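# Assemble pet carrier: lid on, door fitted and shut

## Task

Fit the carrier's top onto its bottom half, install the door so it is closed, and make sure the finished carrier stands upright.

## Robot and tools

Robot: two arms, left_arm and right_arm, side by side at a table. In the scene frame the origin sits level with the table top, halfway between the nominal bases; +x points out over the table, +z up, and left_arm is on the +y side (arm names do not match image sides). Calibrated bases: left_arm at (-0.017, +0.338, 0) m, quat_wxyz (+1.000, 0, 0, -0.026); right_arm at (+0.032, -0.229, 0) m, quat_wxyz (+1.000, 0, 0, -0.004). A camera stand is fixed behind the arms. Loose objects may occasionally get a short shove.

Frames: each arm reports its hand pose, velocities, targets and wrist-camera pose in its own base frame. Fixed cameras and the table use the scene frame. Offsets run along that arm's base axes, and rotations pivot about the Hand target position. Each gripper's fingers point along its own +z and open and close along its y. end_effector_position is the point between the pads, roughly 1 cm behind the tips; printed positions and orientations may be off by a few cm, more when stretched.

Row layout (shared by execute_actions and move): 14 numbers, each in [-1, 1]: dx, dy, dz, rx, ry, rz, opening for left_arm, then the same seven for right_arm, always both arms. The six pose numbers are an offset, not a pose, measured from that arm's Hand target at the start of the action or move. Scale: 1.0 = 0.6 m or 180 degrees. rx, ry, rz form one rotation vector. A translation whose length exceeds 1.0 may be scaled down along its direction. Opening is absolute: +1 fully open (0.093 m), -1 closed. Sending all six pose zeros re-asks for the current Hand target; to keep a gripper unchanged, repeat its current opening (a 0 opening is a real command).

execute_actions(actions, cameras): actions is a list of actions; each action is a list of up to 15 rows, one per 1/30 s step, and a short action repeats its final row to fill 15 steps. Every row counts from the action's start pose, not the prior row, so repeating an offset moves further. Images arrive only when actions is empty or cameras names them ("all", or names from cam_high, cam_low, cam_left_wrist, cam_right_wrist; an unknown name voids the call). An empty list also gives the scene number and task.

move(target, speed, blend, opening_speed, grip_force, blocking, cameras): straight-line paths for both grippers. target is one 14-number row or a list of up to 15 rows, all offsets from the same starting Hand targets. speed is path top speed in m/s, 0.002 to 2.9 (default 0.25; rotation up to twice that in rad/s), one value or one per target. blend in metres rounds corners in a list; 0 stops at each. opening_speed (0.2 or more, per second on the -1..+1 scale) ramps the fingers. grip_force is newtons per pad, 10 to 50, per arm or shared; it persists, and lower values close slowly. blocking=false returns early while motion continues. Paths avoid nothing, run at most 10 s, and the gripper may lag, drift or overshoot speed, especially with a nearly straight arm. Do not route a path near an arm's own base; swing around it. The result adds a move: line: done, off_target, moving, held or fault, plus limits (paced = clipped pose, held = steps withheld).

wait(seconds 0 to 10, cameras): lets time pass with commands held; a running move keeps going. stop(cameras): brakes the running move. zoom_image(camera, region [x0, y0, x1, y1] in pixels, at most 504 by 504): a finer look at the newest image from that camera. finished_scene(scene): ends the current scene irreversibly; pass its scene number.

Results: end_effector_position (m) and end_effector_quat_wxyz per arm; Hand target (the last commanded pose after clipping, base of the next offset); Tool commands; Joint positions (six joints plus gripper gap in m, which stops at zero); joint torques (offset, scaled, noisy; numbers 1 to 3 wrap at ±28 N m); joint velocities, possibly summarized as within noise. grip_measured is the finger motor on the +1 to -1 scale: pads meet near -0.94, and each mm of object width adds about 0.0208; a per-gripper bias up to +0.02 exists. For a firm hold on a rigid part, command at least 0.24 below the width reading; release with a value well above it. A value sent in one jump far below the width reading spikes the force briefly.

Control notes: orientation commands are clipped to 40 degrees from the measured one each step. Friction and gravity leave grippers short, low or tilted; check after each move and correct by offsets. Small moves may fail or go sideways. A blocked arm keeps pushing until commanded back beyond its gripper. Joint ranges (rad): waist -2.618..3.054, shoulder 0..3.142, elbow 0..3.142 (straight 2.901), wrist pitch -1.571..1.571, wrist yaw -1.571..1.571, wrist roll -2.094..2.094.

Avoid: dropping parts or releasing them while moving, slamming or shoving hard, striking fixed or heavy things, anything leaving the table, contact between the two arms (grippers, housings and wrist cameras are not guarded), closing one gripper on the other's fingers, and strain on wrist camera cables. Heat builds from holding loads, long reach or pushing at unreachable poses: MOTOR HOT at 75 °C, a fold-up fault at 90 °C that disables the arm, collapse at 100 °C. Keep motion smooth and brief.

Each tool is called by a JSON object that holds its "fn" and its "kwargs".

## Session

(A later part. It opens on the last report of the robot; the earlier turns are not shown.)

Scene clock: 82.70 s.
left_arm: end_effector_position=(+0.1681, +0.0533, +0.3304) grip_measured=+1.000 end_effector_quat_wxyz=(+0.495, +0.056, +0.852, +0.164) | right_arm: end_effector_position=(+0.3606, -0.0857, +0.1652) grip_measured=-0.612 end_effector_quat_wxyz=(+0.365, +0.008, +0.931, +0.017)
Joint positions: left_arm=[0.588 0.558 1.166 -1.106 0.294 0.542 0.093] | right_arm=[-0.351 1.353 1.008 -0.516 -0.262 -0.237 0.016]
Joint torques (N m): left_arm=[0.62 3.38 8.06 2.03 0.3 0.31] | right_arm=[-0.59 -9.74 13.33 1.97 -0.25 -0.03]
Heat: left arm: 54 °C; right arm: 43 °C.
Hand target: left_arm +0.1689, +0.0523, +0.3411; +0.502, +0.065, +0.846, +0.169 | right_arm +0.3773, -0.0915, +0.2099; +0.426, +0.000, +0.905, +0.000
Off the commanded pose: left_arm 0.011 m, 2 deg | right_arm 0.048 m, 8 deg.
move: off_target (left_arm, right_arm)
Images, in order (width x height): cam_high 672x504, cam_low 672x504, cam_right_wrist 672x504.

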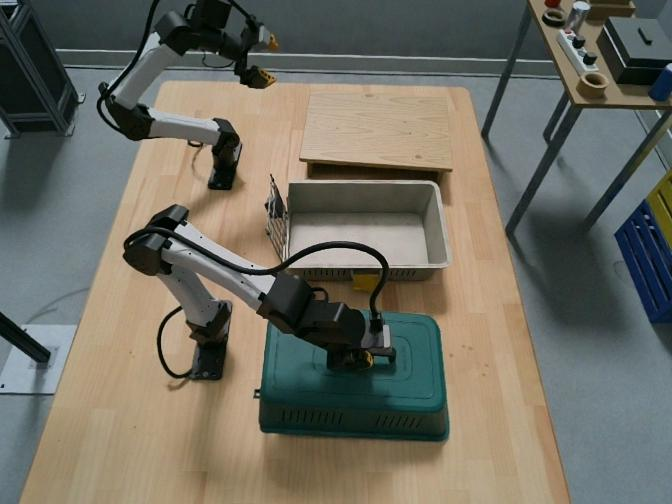

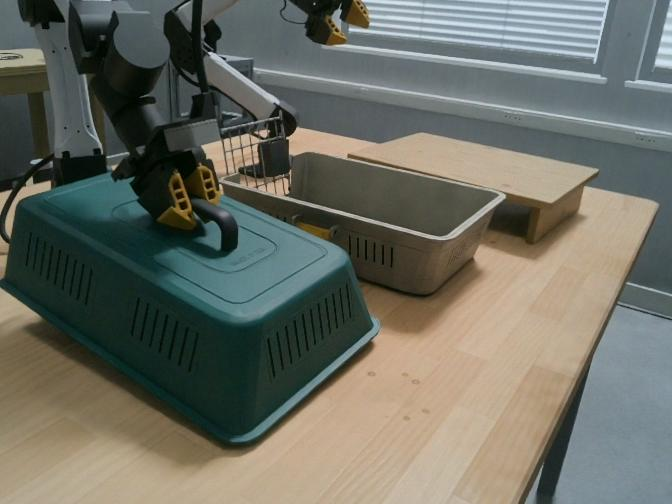

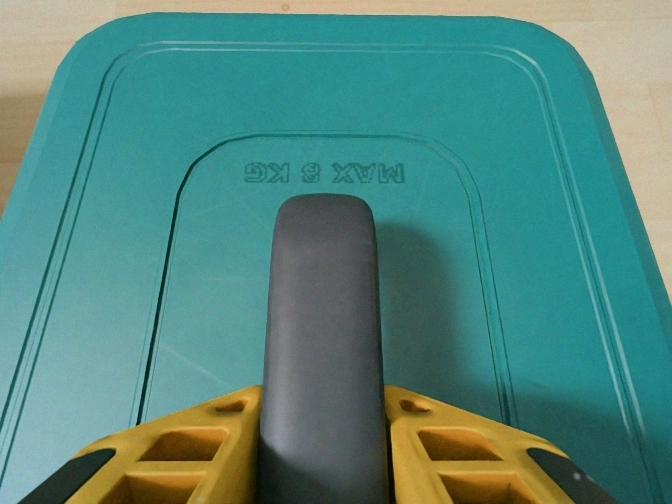

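{"fn": "move", "kwargs": {"target": [0,0,0,0,0,0,1,0.02,0,0.08,0,-0.06,0,-1], "speed": 0.08, "cameras": ["cam_high","cam_low","cam_right_wrist"]}}

Scene clock: 86.50 s.
left_arm: end_effector_position=(+0.1681, +0.0533, +0.3304) grip_measured=+1.000 end_effector_quat_wxyz=(+0.495, +0.056, +0.852, +0.164) | right_arm: end_effector_position=(+0.3676, -0.0861, +0.2029) grip_measured=-0.612 end_effector_quat_wxyz=(+0.430, +0.013, +0.903, +0.016)
Joint positions: left_arm=[0.588 0.558 1.166 -1.106 0.294 0.542 0.093] | right_arm=[-0.359 1.284 1.008 -0.443 -0.293 -0.197 0.016]
Joint torques (N m): left_arm=[0.59 3.34 8.06 2.07 0.25 0.31] | right_arm=[-0.68 -8.76 13.45 2.63 -0.41 0.05]
Heat: left arm: 54 °C; right arm: 45 °C.
Hand target: left_arm +0.1689, +0.0523, +0.3411; +0.502, +0.065, +0.846, +0.169 | right_arm +0.3893, -0.0915, +0.2580; +0.509, +0.000, +0.861, +0.000
Off the commanded pose: left_arm 0.011 m, 2 deg | right_arm 0.059 m, 11 deg.
move: off_target (left_arm, right_arm)
Images, in order (width x height): cam_high 672x504, cam_low 672x504, cam_right_wrist 672x504.

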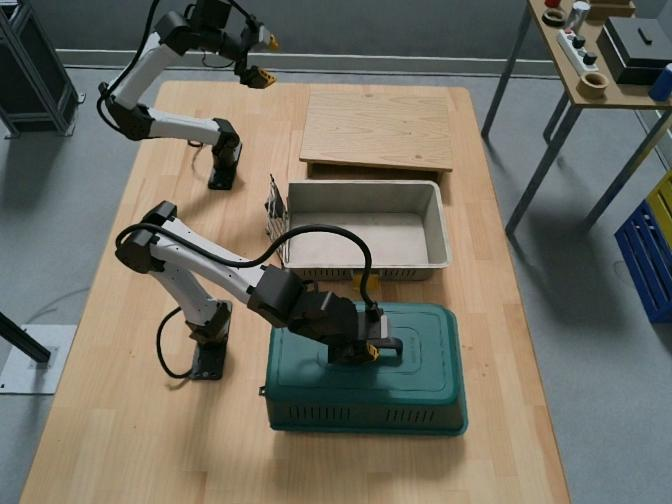

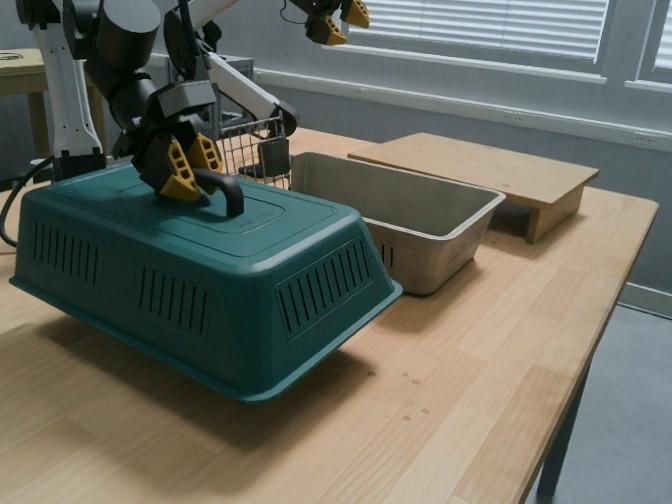

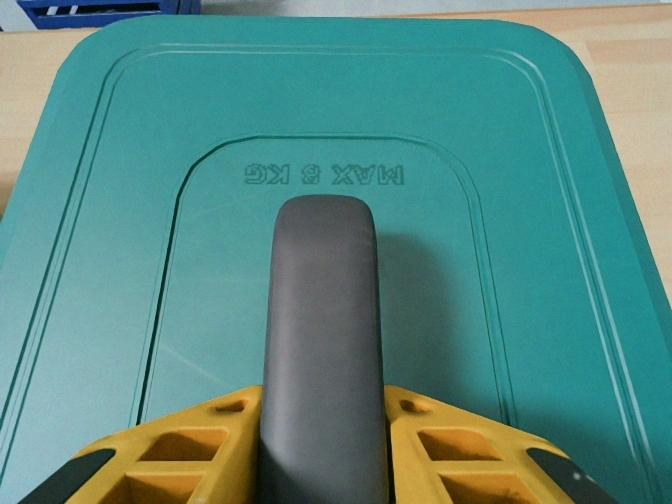

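{"fn": "move", "kwargs": {"target": [0,0,0,0,0,0,1,0.01,0.01,0.16,0,0,0,-1], "speed": 0.12, "cameras": ["cam_high","cam_low","cam_right_wrist"]}}

Scene clock: 92.40 s.
left_arm: end_effector_position=(+0.1681, +0.0533, +0.3304) grip_measured=+1.000 end_effector_quat_wxyz=(+0.495, +0.056, +0.852, +0.164) | right_arm: end_effector_position=(+0.3823, -0.0844, +0.3122) grip_measured=-0.612 end_effector_quat_wxyz=(+0.452, +0.010, +0.892, +0.013)
Joint positions: left_arm=[0.588 0.558 1.166 -1.106 0.294 0.542 0.093] | right_arm=[-0.338 1.364 1.47 -0.77 -0.284 -0.176 0.016]
Joint torques (N m): left_arm=[0.53 3.41 8.12 2.04 0.25 0.34] | right_arm=[0.2 -6.8 12.94 2.48 -0.22 0.04]
Heat: left arm: 54 °C; right arm: 47 °C.
Hand target: left_arm +0.1689, +0.0523, +0.3411; +0.502, +0.065, +0.846, +0.169 | right_arm +0.3953, -0.0855, +0.3539; +0.509, +0.000, +0.861, +0.000
Off the commanded pose: left_arm 0.011 m, 2 deg | right_arm 0.044 m, 8 deg.
move: off_target (left_arm, right_arm)
Images, in order (width x height): cam_high 672x504, cam_low 672x504, cam_right_wrist 672x504.

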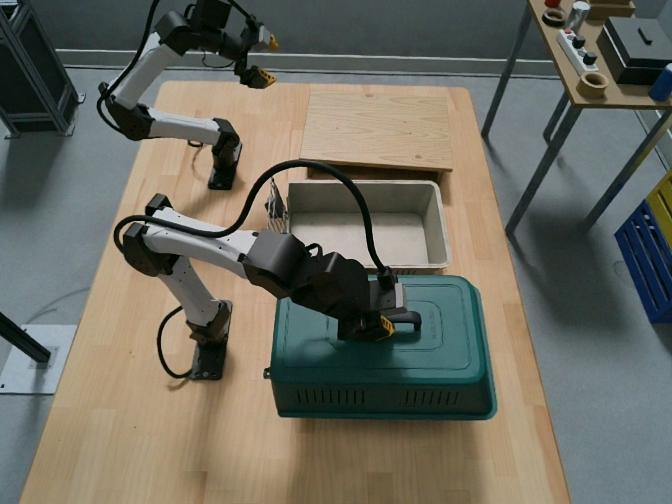

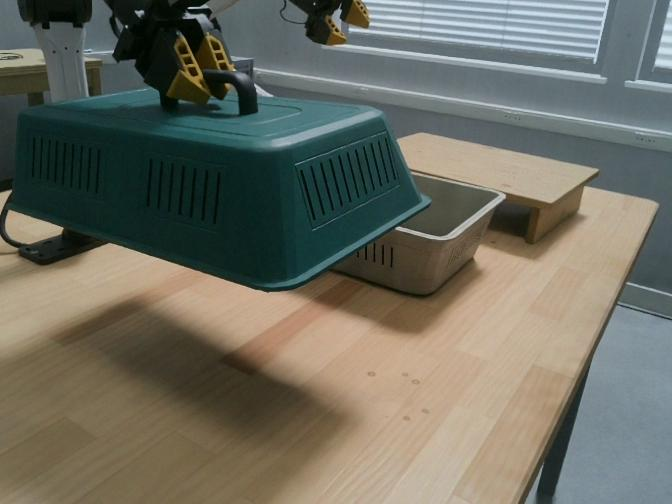

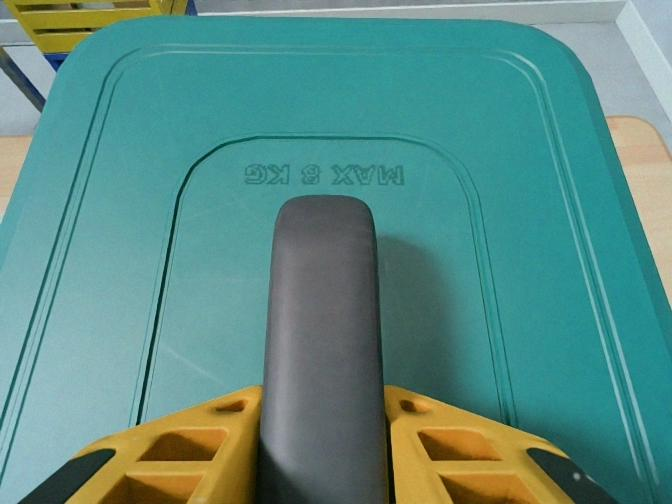

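{"fn": "move", "kwargs": {"target": [0,0.25,0.1,0,0,-0.3,0,-0.02,0.4,0,0,0.02,0,-1], "speed": 0.15, "cameras": ["all"]}}

Scene clock: 100.17 s.
left_arm: end_effector_position=(+0.1695, +0.2017, +0.3910) grip_measured=+0.002 end_effector_quat_wxyz=(+0.546, +0.233, +0.777, +0.210) | right_arm: end_effector_position=(+0.3717, +0.1522, +0.3155) grip_measured=-0.612 end_effector_quat_wxyz=(+0.429, -0.026, +0.903, -0.019)
Joint positions: left_arm=[1.517 1.325 1.69 -1.566 1.225 1.837 0.045] | right_arm=[0.569 1.495 1.648 -0.925 0.443 0.323 0.016]
Joint torques (N m): left_arm=[0.68 -3.02 7.73 0.8 0.79 0.34] | right_arm=[-0.06 -7.62 13.05 2.19 0.53 0.05]
Heat: left arm: 55 °C; right arm: 48 °C.
Hand target: left_arm +0.1688, +0.2023, +0.4011; +0.526, +0.435, +0.727, -0.067 | right_arm +0.3832, +0.1545, +0.3539; +0.482, +0.000, +0.876, +0.000
Off the commanded pose: left_arm 0.010 m, 42 deg; orientation clipped | right_arm 0.040 m, 8 deg.
joint sent to its limit (left arm) — joint 4 (wrist pitch), lower limit. The joint targets are off in orientation, not in position.
move: off_target (left_arm, right_arm); limits=paced

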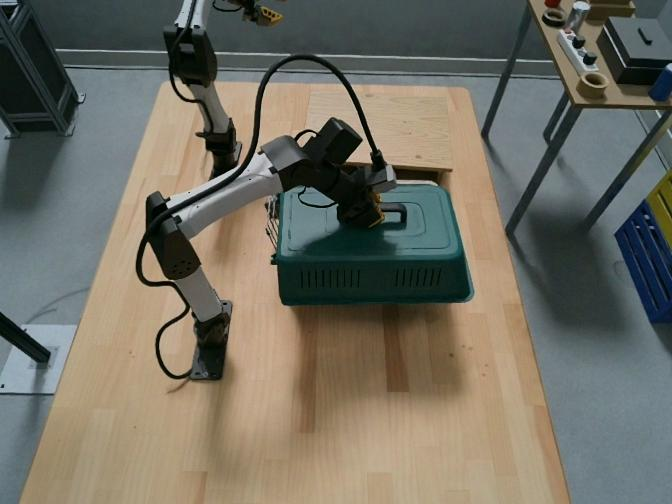

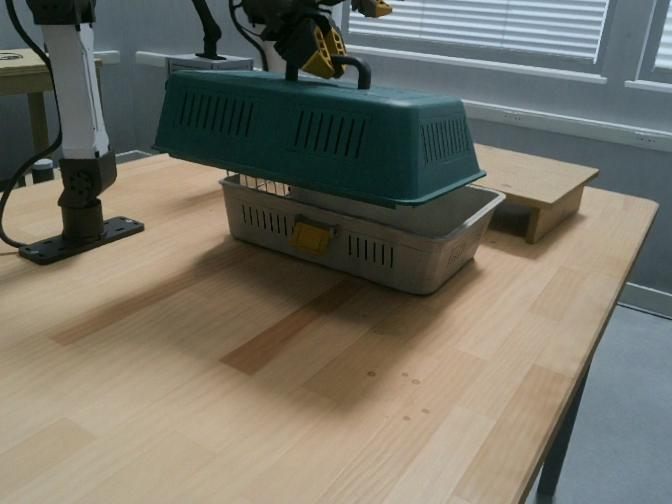

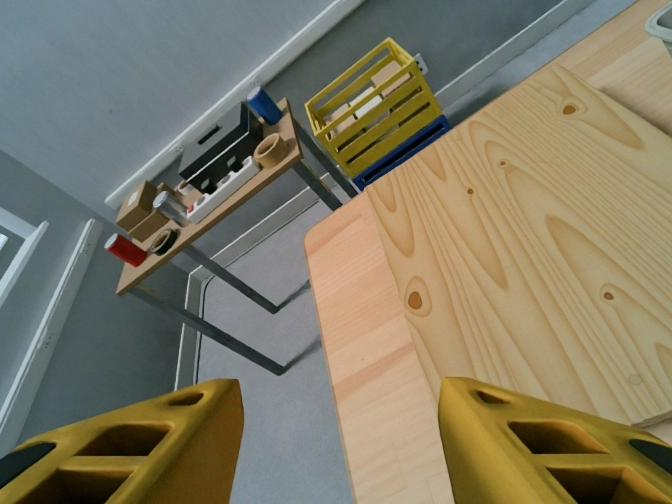

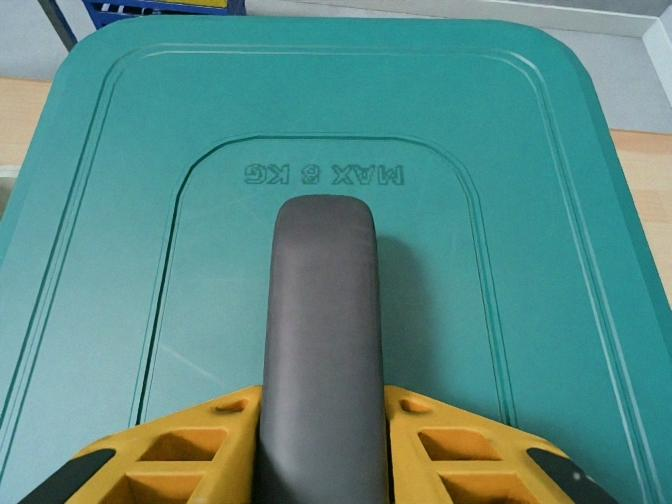

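{"fn": "move", "kwargs": {"target": [0,0,0,0,0,0,0,-0.017,0.152,0,0.022,0.003,-0.01,-1], "speed": 0.1, "cameras": ["cam_high","cam_low"]}}

{"fn": "zoom_image", "kwargs": {"camera": "cam_high", "region": [250, 140, 490, 320]}}

{"fn": "zoom_image", "kwargs": {"camera": "cam_low", "region": [180, 40, 540, 310]}}

Scene clock: 108.60 s.
left_arm: end_effector_position=(+0.1695, +0.2016, +0.3910) grip_measured=+0.002 end_effector_quat_wxyz=(+0.546, +0.233, +0.777, +0.210) | right_arm: end_effector_position=(+0.3638, +0.2441, +0.3191) grip_measured=-0.612 end_effector_quat_wxyz=(+0.433, +0.000, +0.901, -0.002)
Joint positions: left_arm=[1.517 1.325 1.69 -1.566 1.225 1.838 0.045] | right_arm=[0.812 1.724 1.918 -1.056 0.606 0.582 0.016]
Joint torques (N m): left_arm=[0.64 -2.84 7.79 0.78 0.84 0.33] | right_arm=[-0.17 -9.7 12.53 1.91 0.74 0.06]
Heat: left arm: 54 °C; right arm: 50 °C.
Hand target: left_arm +0.1688, +0.2023, +0.4011; +0.526, +0.435, +0.727, -0.067 | right_arm +0.3731, +0.2458, +0.3539; +0.478, +0.031, +0.878, +0.023
Off the commanded pose: left_arm 0.010 m, 40 deg | right_arm 0.036 m, 7 deg.
joint sent to its limit (left arm) — joint 4 (wrist pitch), lower limit. The joint targets are off in orientation, not in position.
move: off_target (left_arm, right_arm)
Images, in order (width x height): cam_high 672x504, cam_low 672x504.

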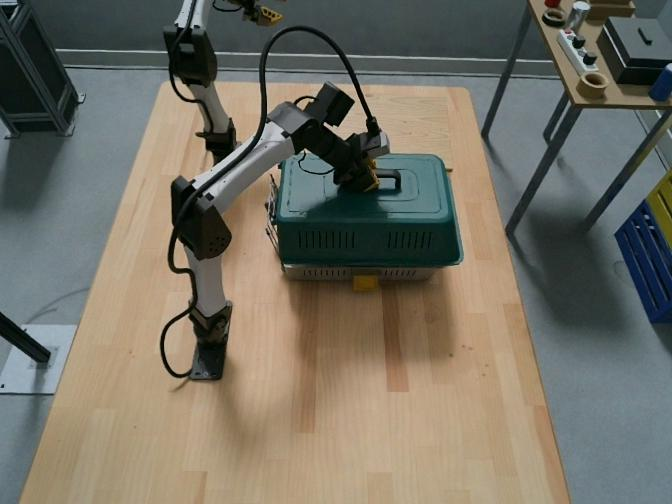

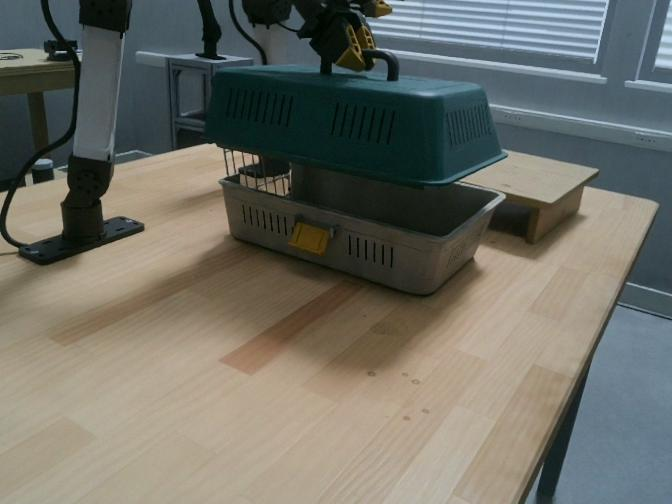

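Scaled by 2.100 from the camera's 672x504 image, which has a finer 960x720 frame.

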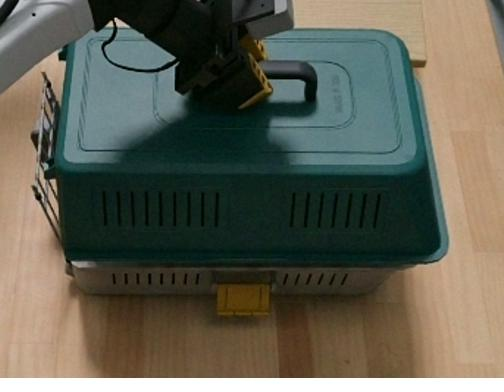

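Scaled by 1.400 from the camera's 672x504 image, which has a finer 960x720 frame.

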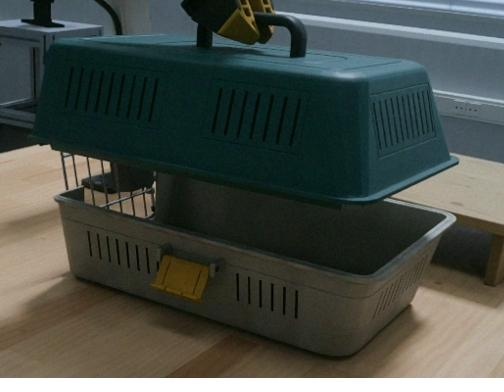

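{"fn": "move", "kwargs": {"target": [0,0,0,0,0,0,0,0.004,0.042,-0.075,0,0,0,-1], "speed": 0.06, "cameras": ["cam_high","cam_low"]}}

{"fn": "zoom_image", "kwargs": {"camera": "cam_high", "region": [250, 140, 490, 320]}}

{"fn": "zoom_image", "kwargs": {"camera": "cam_low", "region": [180, 60, 540, 310]}}

Scene clock: 116.60 s.
left_arm: end_effector_position=(+0.1695, +0.2016, +0.3910) grip_measured=+0.002 end_effector_quat_wxyz=(+0.546, +0.233, +0.777, +0.210) | right_arm: end_effector_position=(+0.3668, +0.2669, +0.2886) grip_measured=-0.612 end_effector_quat_wxyz=(+0.439, +0.005, +0.898, +0.003)
Joint positions: left_arm=[1.517 1.325 1.69 -1.566 1.225 1.838 0.045] | right_arm=[0.851 1.747 1.809 -0.93 0.635 0.623 0.016]
Joint torques (N m): left_arm=[0.59 -2.88 7.61 0.83 0.86 0.36] | right_arm=[0.2 -10.41 7.94 2.16 0.75 0.05]
Heat: left arm: 54 °C; right arm: 50 °C.
Hand target: left_arm +0.1688, +0.2023, +0.4011; +0.526, +0.435, +0.727, -0.067 | right_arm +0.3755, +0.2709, +0.3088; +0.477, +0.031, +0.878, +0.023
Off the commanded pose: left_arm 0.010 m, 40 deg | right_arm 0.022 m, 6 deg.
joint sent to its limit (left arm) — joint 4 (wrist pitch), lower limit. The joint targets are off in orientation, not in position.
move: off_target (left_arm, right_arm)
Images, in order (width x height): cam_high 672x504, cam_low 672x504.

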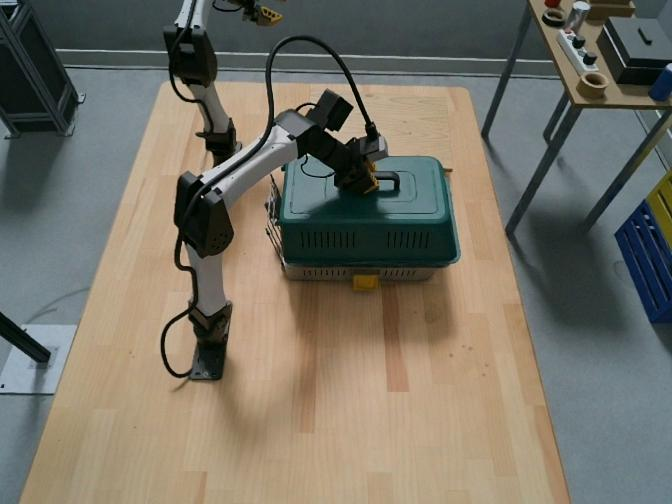

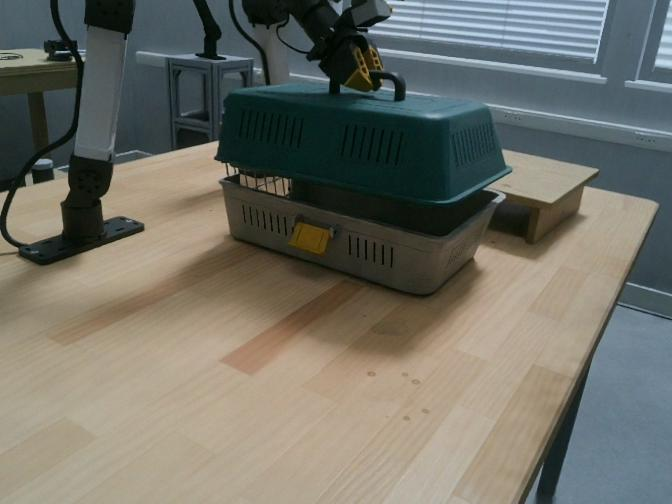

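Scaled by 2.100 from the camera's 672x504 image, which has a finer 960x720 frame.

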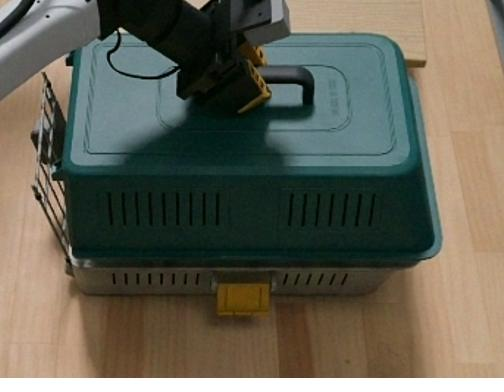

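Scaled by 1.400 from the camera's 672x504 image, which has a finer 960x720 frame.

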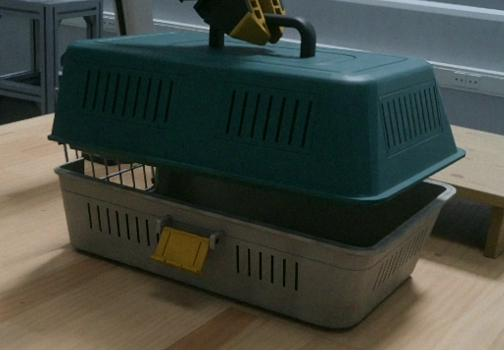

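{"fn": "move", "kwargs": {"target": [0,0,0,0,0,0,0,-0.01,0.002,-0.04,0,0.011,0,-1], "speed": 0.05, "cameras": ["cam_high","cam_low"]}}

{"fn": "zoom_image", "kwargs": {"camera": "cam_high", "region": [250, 140, 490, 320]}}

{"fn": "zoom_image", "kwargs": {"camera": "cam_low", "region": [180, 60, 540, 310]}}

Scene clock: 124.07 s.
left_arm: end_effector_position=(+0.1695, +0.2016, +0.3910) grip_measured=+0.002 end_effector_quat_wxyz=(+0.546, +0.233, +0.777, +0.210) | right_arm: end_effector_position=(+0.3637, +0.2669, +0.2605) grip_measured=-0.612 end_effector_quat_wxyz=(+0.424, +0.008, +0.905, -0.007)
Joint positions: left_arm=[1.517 1.325 1.69 -1.566 1.225 1.838 0.045] | right_arm=[0.856 1.747 1.721 -0.893 0.635 0.652 0.016]
Joint torques (N m): left_arm=[0.58 -2.73 7.79 0.81 0.84 0.34] | right_arm=[0.43 -12 8.02 2.06 0.64 0.07]
Heat: left arm: 54 °C; right arm: 50 °C.
Hand target: left_arm +0.1688, +0.2023, +0.4011; +0.526, +0.435, +0.727, -0.067 | right_arm +0.3695, +0.2721, +0.2849; +0.462, +0.031, +0.886, +0.022
Off the commanded pose: left_arm 0.010 m, 40 deg | right_arm 0.026 m, 7 deg.
joint sent to its limit (left arm) — joint 4 (wrist pitch), lower limit. The joint targets are off in orientation, not in position.
move: off_target (left_arm, right_arm)
Images, in order (width x height): cam_high 672x504, cam_low 672x504.

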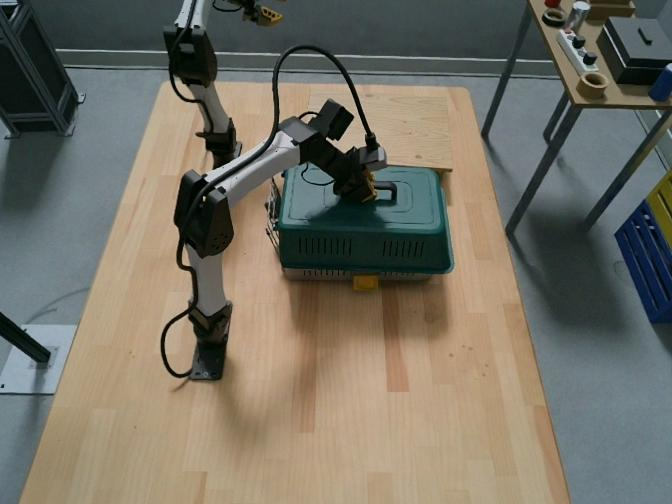

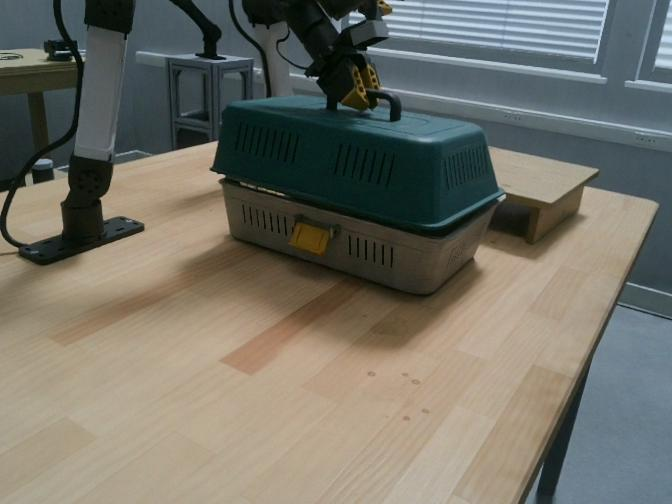

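Scaled by 2.100 from the camera's 672x504 image, which has a finer 960x720 frame.

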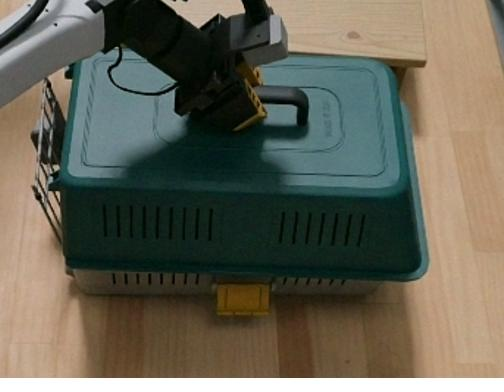

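Scaled by 1.400 from the camera's 672x504 image, which has a finer 960x720 frame.

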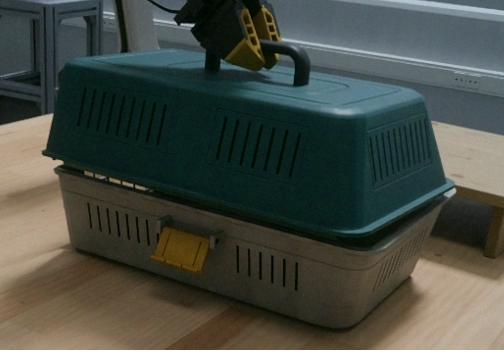

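{"fn": "move", "kwargs": {"target": [0,0,0,0,0,0,0,0.003,0.022,0,0,-0.005,0.016,-1], "speed": 0.05, "cameras": ["cam_high","cam_low"]}}

{"fn": "zoom_image", "kwargs": {"camera": "cam_high", "region": [250, 140, 490, 320]}}

{"fn": "zoom_image", "kwargs": {"camera": "cam_low", "region": [180, 60, 540, 310]}}

Scene clock: 130.13 s.
left_arm: end_effector_position=(+0.1695, +0.2016, +0.3910) grip_measured=+0.002 end_effector_quat_wxyz=(+0.546, +0.233, +0.777, +0.210) | right_arm: end_effector_position=(+0.3644, +0.2791, +0.2636) grip_measured=-0.612 end_effector_quat_wxyz=(+0.433, -0.005, +0.901, +0.010)
Joint positions: left_arm=[1.517 1.325 1.69 -1.566 1.225 1.838 0.045] | right_arm=[0.869 1.747 1.714 -0.842 0.62 0.626 0.016]
Joint torques (N m): left_arm=[0.69 -2.74 7.76 0.83 0.88 0.36] | right_arm=[0.25 -11.12 8.12 2.15 0.57 -0.14]
Heat: left arm: 54 °C; right arm: 50 °C.
Hand target: left_arm +0.1688, +0.2023, +0.4011; +0.526, +0.435, +0.727, -0.067 | right_arm +0.3713, +0.2853, +0.2848; +0.468, +0.008, +0.883, +0.034
Off the commanded pose: left_arm 0.010 m, 40 deg | right_arm 0.023 m, 5 deg.
joint sent to its limit (left arm) — joint 4 (wrist pitch), lower limit. The joint targets are off in orientation, not in position.
move: off_target (left_arm, right_arm)
Images, in order (width x height): cam_high 672x504, cam_low 672x504.

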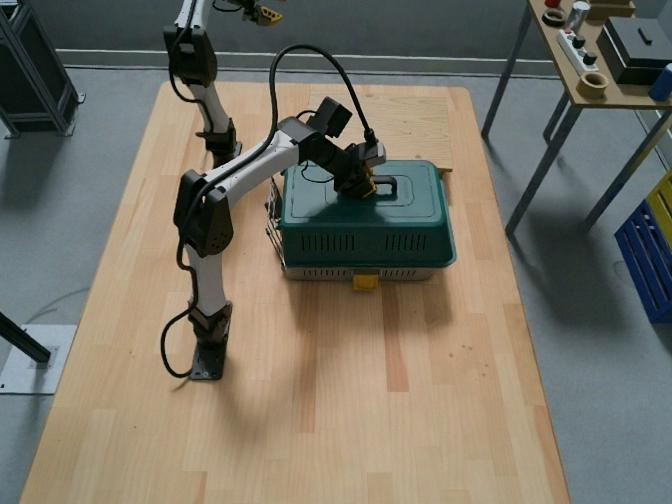

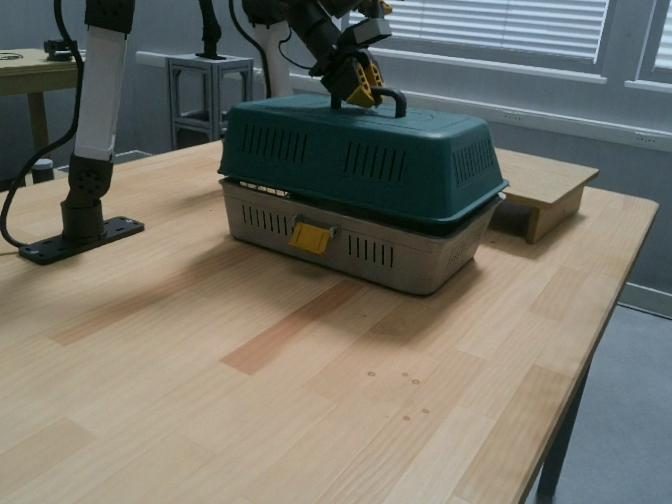

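Scaled by 2.100 from the camera's 672x504 image, which has a finer 960x720 frame.

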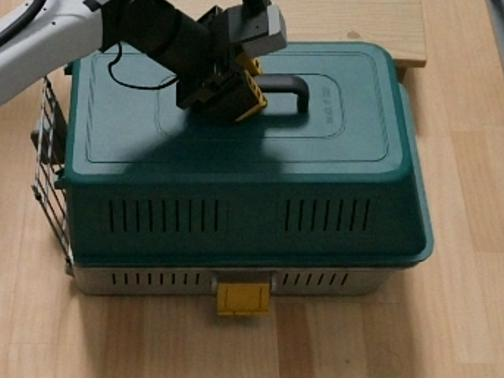

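Scaled by 1.400 from the camera's 672x504 image, which has a finer 960x720 frame.

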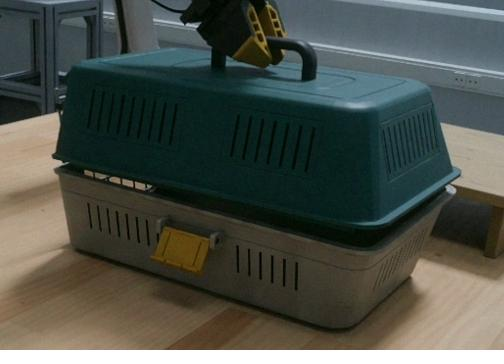

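{"fn": "move", "kwargs": {"target": [0,0,0,0,0,0,0,-0.01,-0.001,-0.027,0,0,-0.005,-1], "speed": 0.04, "cameras": ["cam_high","cam_low"]}}

{"fn": "zoom_image", "kwargs": {"camera": "cam_high", "region": [250, 140, 490, 320]}}

{"fn": "zoom_image", "kwargs": {"camera": "cam_low", "region": [180, 60, 540, 310]}}

Scene clock: 134.20 s.
left_arm: end_effector_position=(+0.1695, +0.2016, +0.3910) grip_measured=+0.002 end_effector_quat_wxyz=(+0.546, +0.233, +0.777, +0.210) | right_arm: end_effector_position=(+0.3616, +0.2802, +0.2483) grip_measured=-0.612 end_effector_quat_wxyz=(+0.436, -0.009, +0.900, +0.000)
Joint positions: left_arm=[1.517 1.325 1.69 -1.566 1.225 1.838 0.045] | right_arm=[0.882 1.741 1.646 -0.792 0.645 0.626 0.016]
Joint torques (N m): left_arm=[0.49 -2.86 7.69 0.84 0.84 0.38] | right_arm=[0.44 -12.31 6.86 2.11 0.54 0.13]
Heat: left arm: 54 °C; right arm: 50 °C.
Hand target: left_arm +0.1688, +0.2023, +0.4011; +0.526, +0.435, +0.727, -0.067 | right_arm +0.3653, +0.2847, +0.2686; +0.469, +0.015, +0.883, +0.030
Off the commanded pose: left_arm 0.010 m, 40 deg | right_arm 0.021 m, 6 deg.
joint sent to its limit (left arm) — joint 4 (wrist pitch), lower limit. The joint targets are off in orientation, not in position.
move: off_target (left_arm, right_arm)
Images, in order (width x height): cam_high 672x504, cam_low 672x504.

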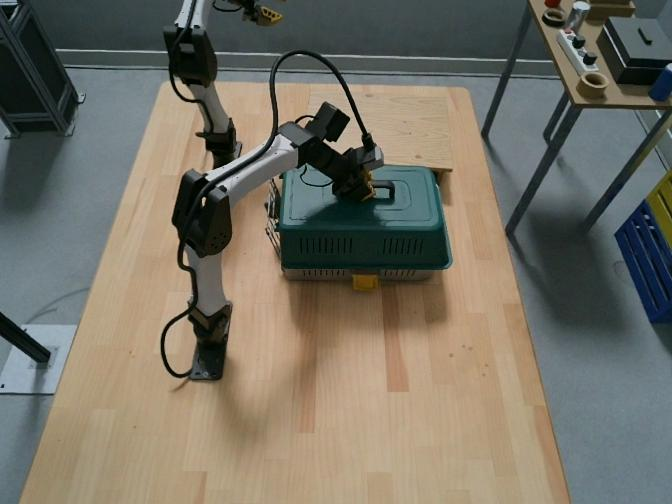

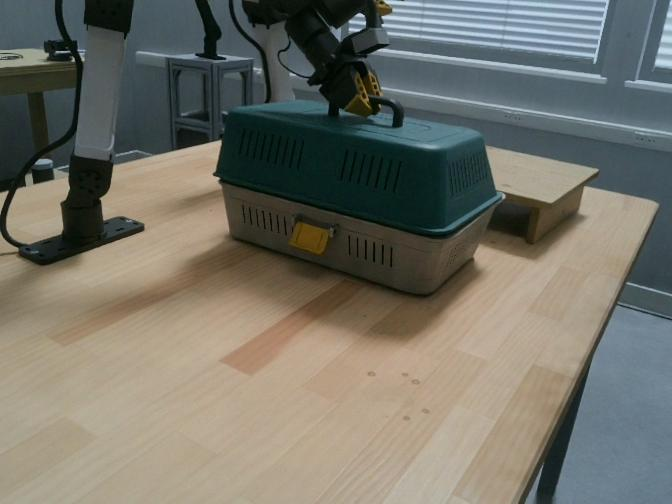

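Scaled by 2.100 from the camera's 672x504 image, which has a finer 960x720 frame.

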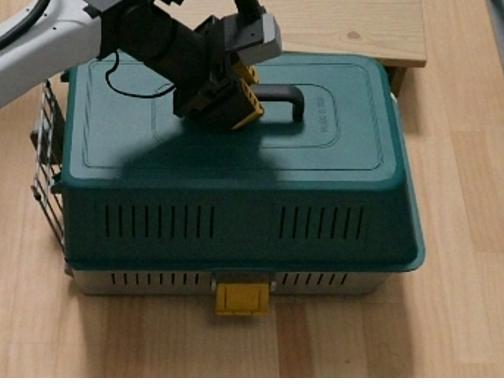

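Scaled by 1.400 from the camera's 672x504 image, which has a finer 960x720 frame.

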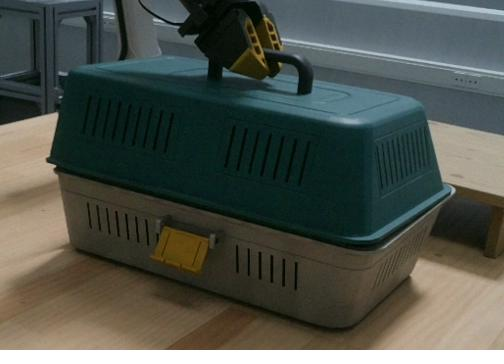

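{"fn": "move", "kwargs": {"target": [0,0,0,0,0,0,0,0.009,0.009,-0.01,0,0,0.006,-1], "speed": 0.04, "cameras": ["cam_high","cam_low"]}}

{"fn": "zoom_image", "kwargs": {"camera": "cam_high", "region": [250, 140, 490, 320]}}

{"fn": "zoom_image", "kwargs": {"camera": "cam_low", "region": [180, 60, 540, 310]}}

Scene clock: 139.30 s.
left_arm: end_effector_position=(+0.1695, +0.2016, +0.3910) grip_measured=+0.002 end_effector_quat_wxyz=(+0.546, +0.233, +0.777, +0.210) | right_arm: end_effector_position=(+0.3636, +0.2823, +0.2485) grip_measured=-0.612 end_effector_quat_wxyz=(+0.441, -0.010, +0.897, +0.003)
Joint positions: left_arm=[1.517 1.325 1.69 -1.566 1.225 1.838 0.045] | right_arm=[0.882 1.741 1.637 -0.767 0.646 0.616 0.016]
Joint torques (N m): left_arm=[0.72 -2.85 7.76 0.81 0.85 0.35] | right_arm=[-0.27 -10.85 6.86 2.24 0.37 0]
Heat: left arm: 54 °C; right arm: 49 °C.
Hand target: left_arm +0.1688, +0.2023, +0.4011; +0.526, +0.435, +0.727, -0.067 | right_arm +0.3707, +0.2901, +0.2627; +0.468, +0.007, +0.883, +0.035
Off the commanded pose: left_arm 0.010 m, 40 deg | right_arm 0.018 m, 5 deg.
joint sent to its limit (left arm) — joint 4 (wrist pitch), lower limit. The joint targets are off in orientation, not in position.
move: off_target (left_arm, right_arm)
Images, in order (width x height): cam_high 672x504, cam_low 672x504.

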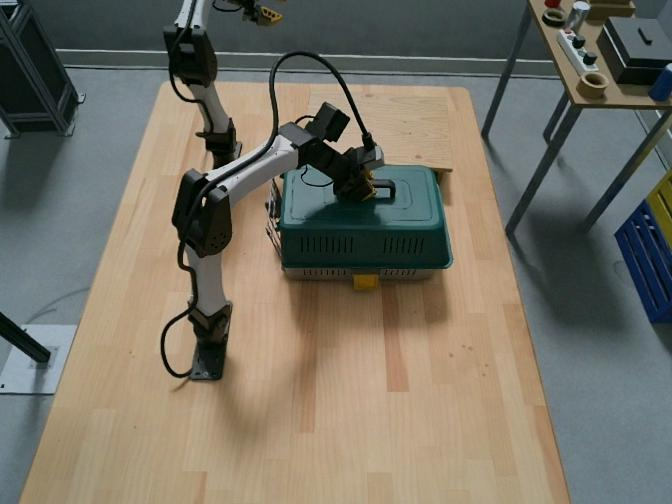

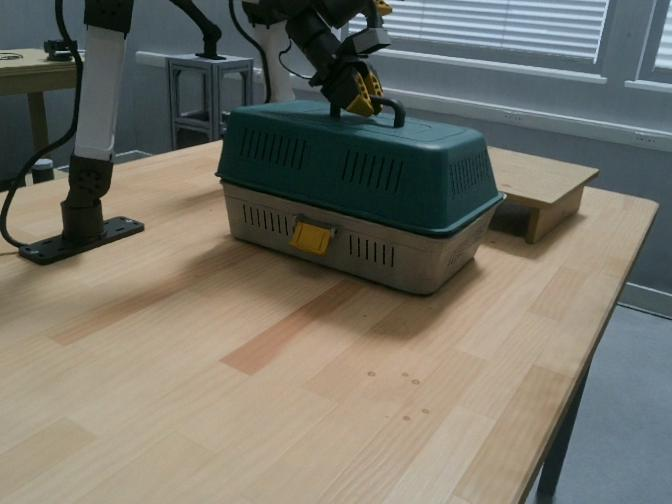

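Scaled by 2.100 from the camera's 672x504 image, which has a finer 960x720 frame.

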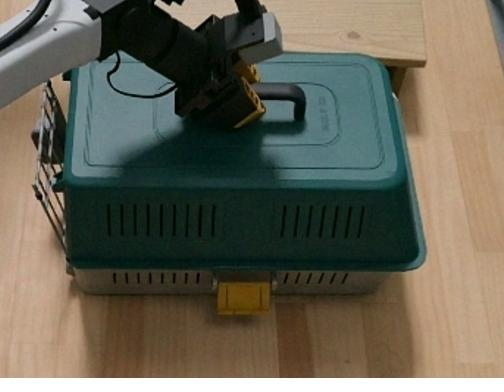

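Scaled by 1.400 from the camera's 672x504 image, which has a finer 960x720 frame.

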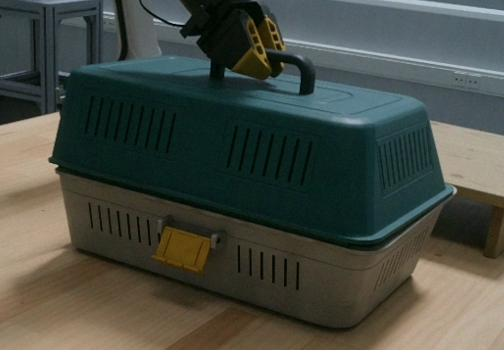

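{"fn": "move", "kwargs": {"target": [0,0,0,0,0,0,0,0.003,0.004,-0.02,0,0.003,0,-1], "speed": 0.03, "cameras": ["cam_high","cam_low"]}}

{"fn": "zoom_image", "kwargs": {"camera": "cam_high", "region": [250, 140, 490, 320]}}

{"fn": "zoom_image", "kwargs": {"camera": "cam_low", "region": [180, 60, 540, 310]}}

Scene clock: 142.57 s.
left_arm: end_effector_position=(+0.1695, +0.2016, +0.3910) grip_measured=+0.002 end_effector_quat_wxyz=(+0.546, +0.233, +0.777, +0.210) | right_arm: end_effector_position=(+0.3669, +0.2840, +0.2479) grip_measured=-0.612 end_effector_quat_wxyz=(+0.451, -0.008, +0.893, +0.005)
Joint positions: left_arm=[1.517 1.325 1.69 -1.566 1.225 1.838 0.045] | right_arm=[0.882 1.741 1.619 -0.726 0.657 0.607 0.016]
Joint torques (N m): left_arm=[0.62 -2.82 7.71 0.81 0.84 0.37] | right_arm=[-0.38 -9.52 6.15 2.17 0.19 0.13]
Heat: left arm: 54 °C; right arm: 49 °C.
Hand target: left_arm +0.1688, +0.2023, +0.4011; +0.526, +0.435, +0.727, -0.067 | right_arm +0.3725, +0.2925, +0.2507; +0.464, +0.007, +0.885, +0.035
Off the commanded pose: left_arm 0.010 m, 40 deg | right_arm 0.011 m, 4 deg.
joint sent to its limit (left arm) — joint 4 (wrist pitch), lower limit. The joint targets are off in orientation, not in position.
move: off_target (left_arm, right_arm)
Images, in order (width x height): cam_high 672x504, cam_low 672x504.

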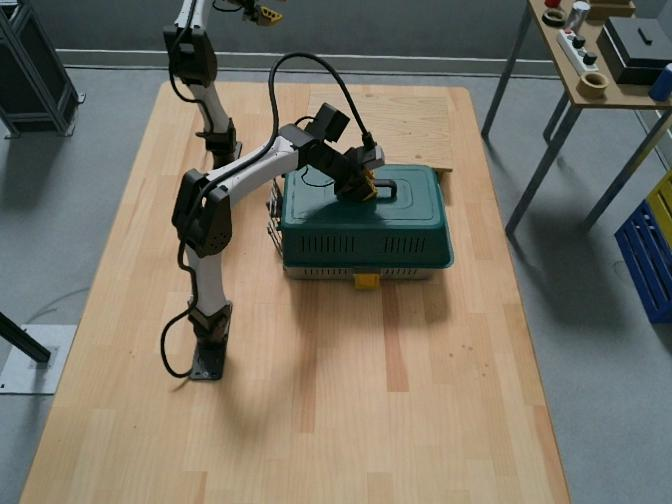

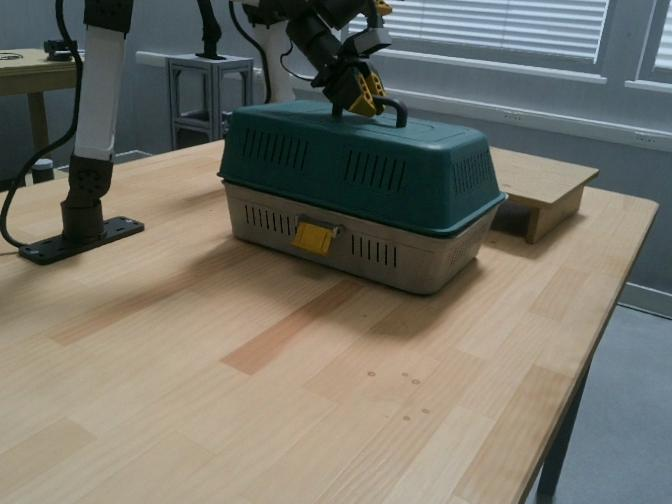

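Scaled by 2.100 from the camera's 672x504 image, which has a finer 960x720 frame.

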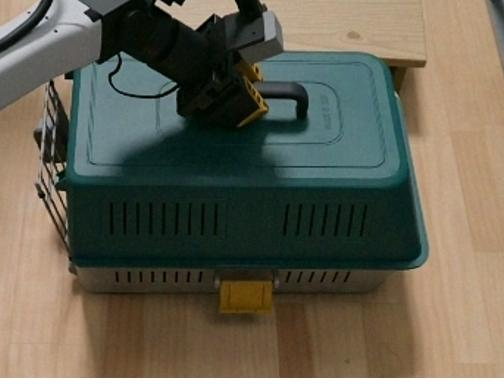

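Scaled by 1.400 from the camera's 672x504 image, which has a finer 960x720 frame.

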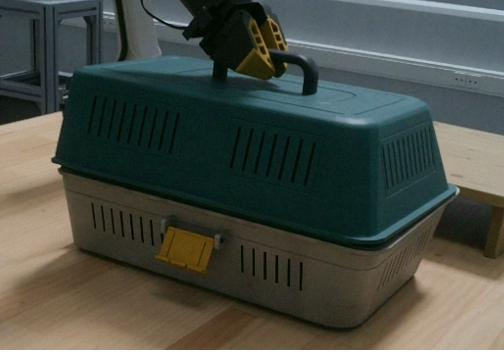

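{"fn": "zoom_image", "kwargs": {"camera": "cam_low", "region": [205, 160, 365, 280]}}

{"fn": "zoom_image", "kwargs": {"camera": "cam_low", "region": [360, 180, 520, 300]}}

{"fn": "zoom_image", "kwargs": {"camera": "cam_high", "region": [260, 225, 380, 300]}}

{"fn": "zoom_image", "kwargs": {"camera": "cam_high", "region": [255, 155, 335, 285]}}

Scaled by 3.150 from the camera's 672x504 image, which has a finer 960x720 frame.

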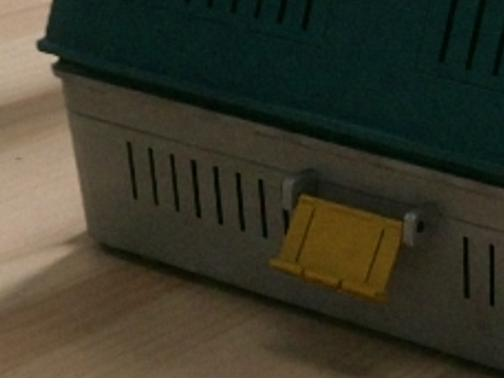

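Scaled by 3.150 from the camera's 672x504 image, which has a finer 960x720 frame.

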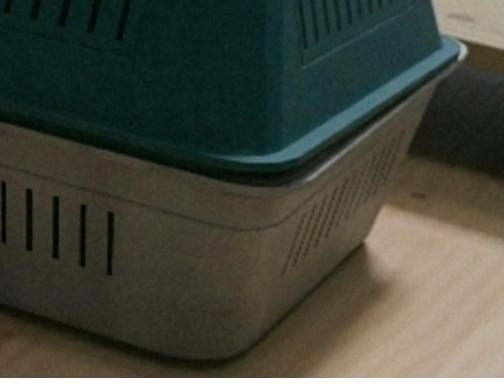

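Scaled by 4.200 from the camera's 672x504 image, which has a finer 960x720 frame.

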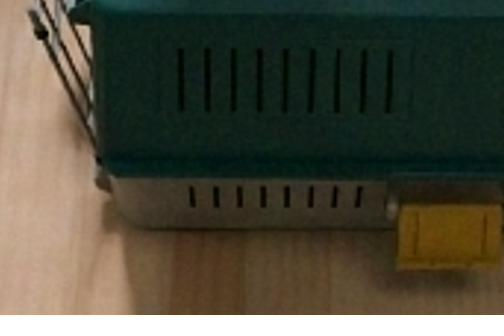

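Scaled by 3.877 from the camera's 672x504 image, which has a finer 960x720 frame.

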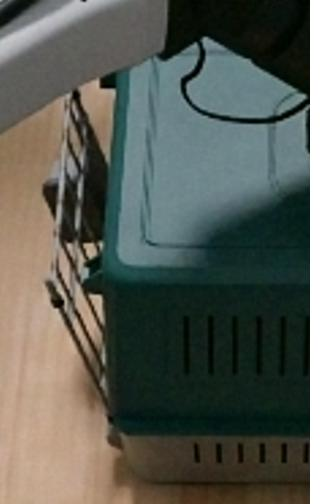

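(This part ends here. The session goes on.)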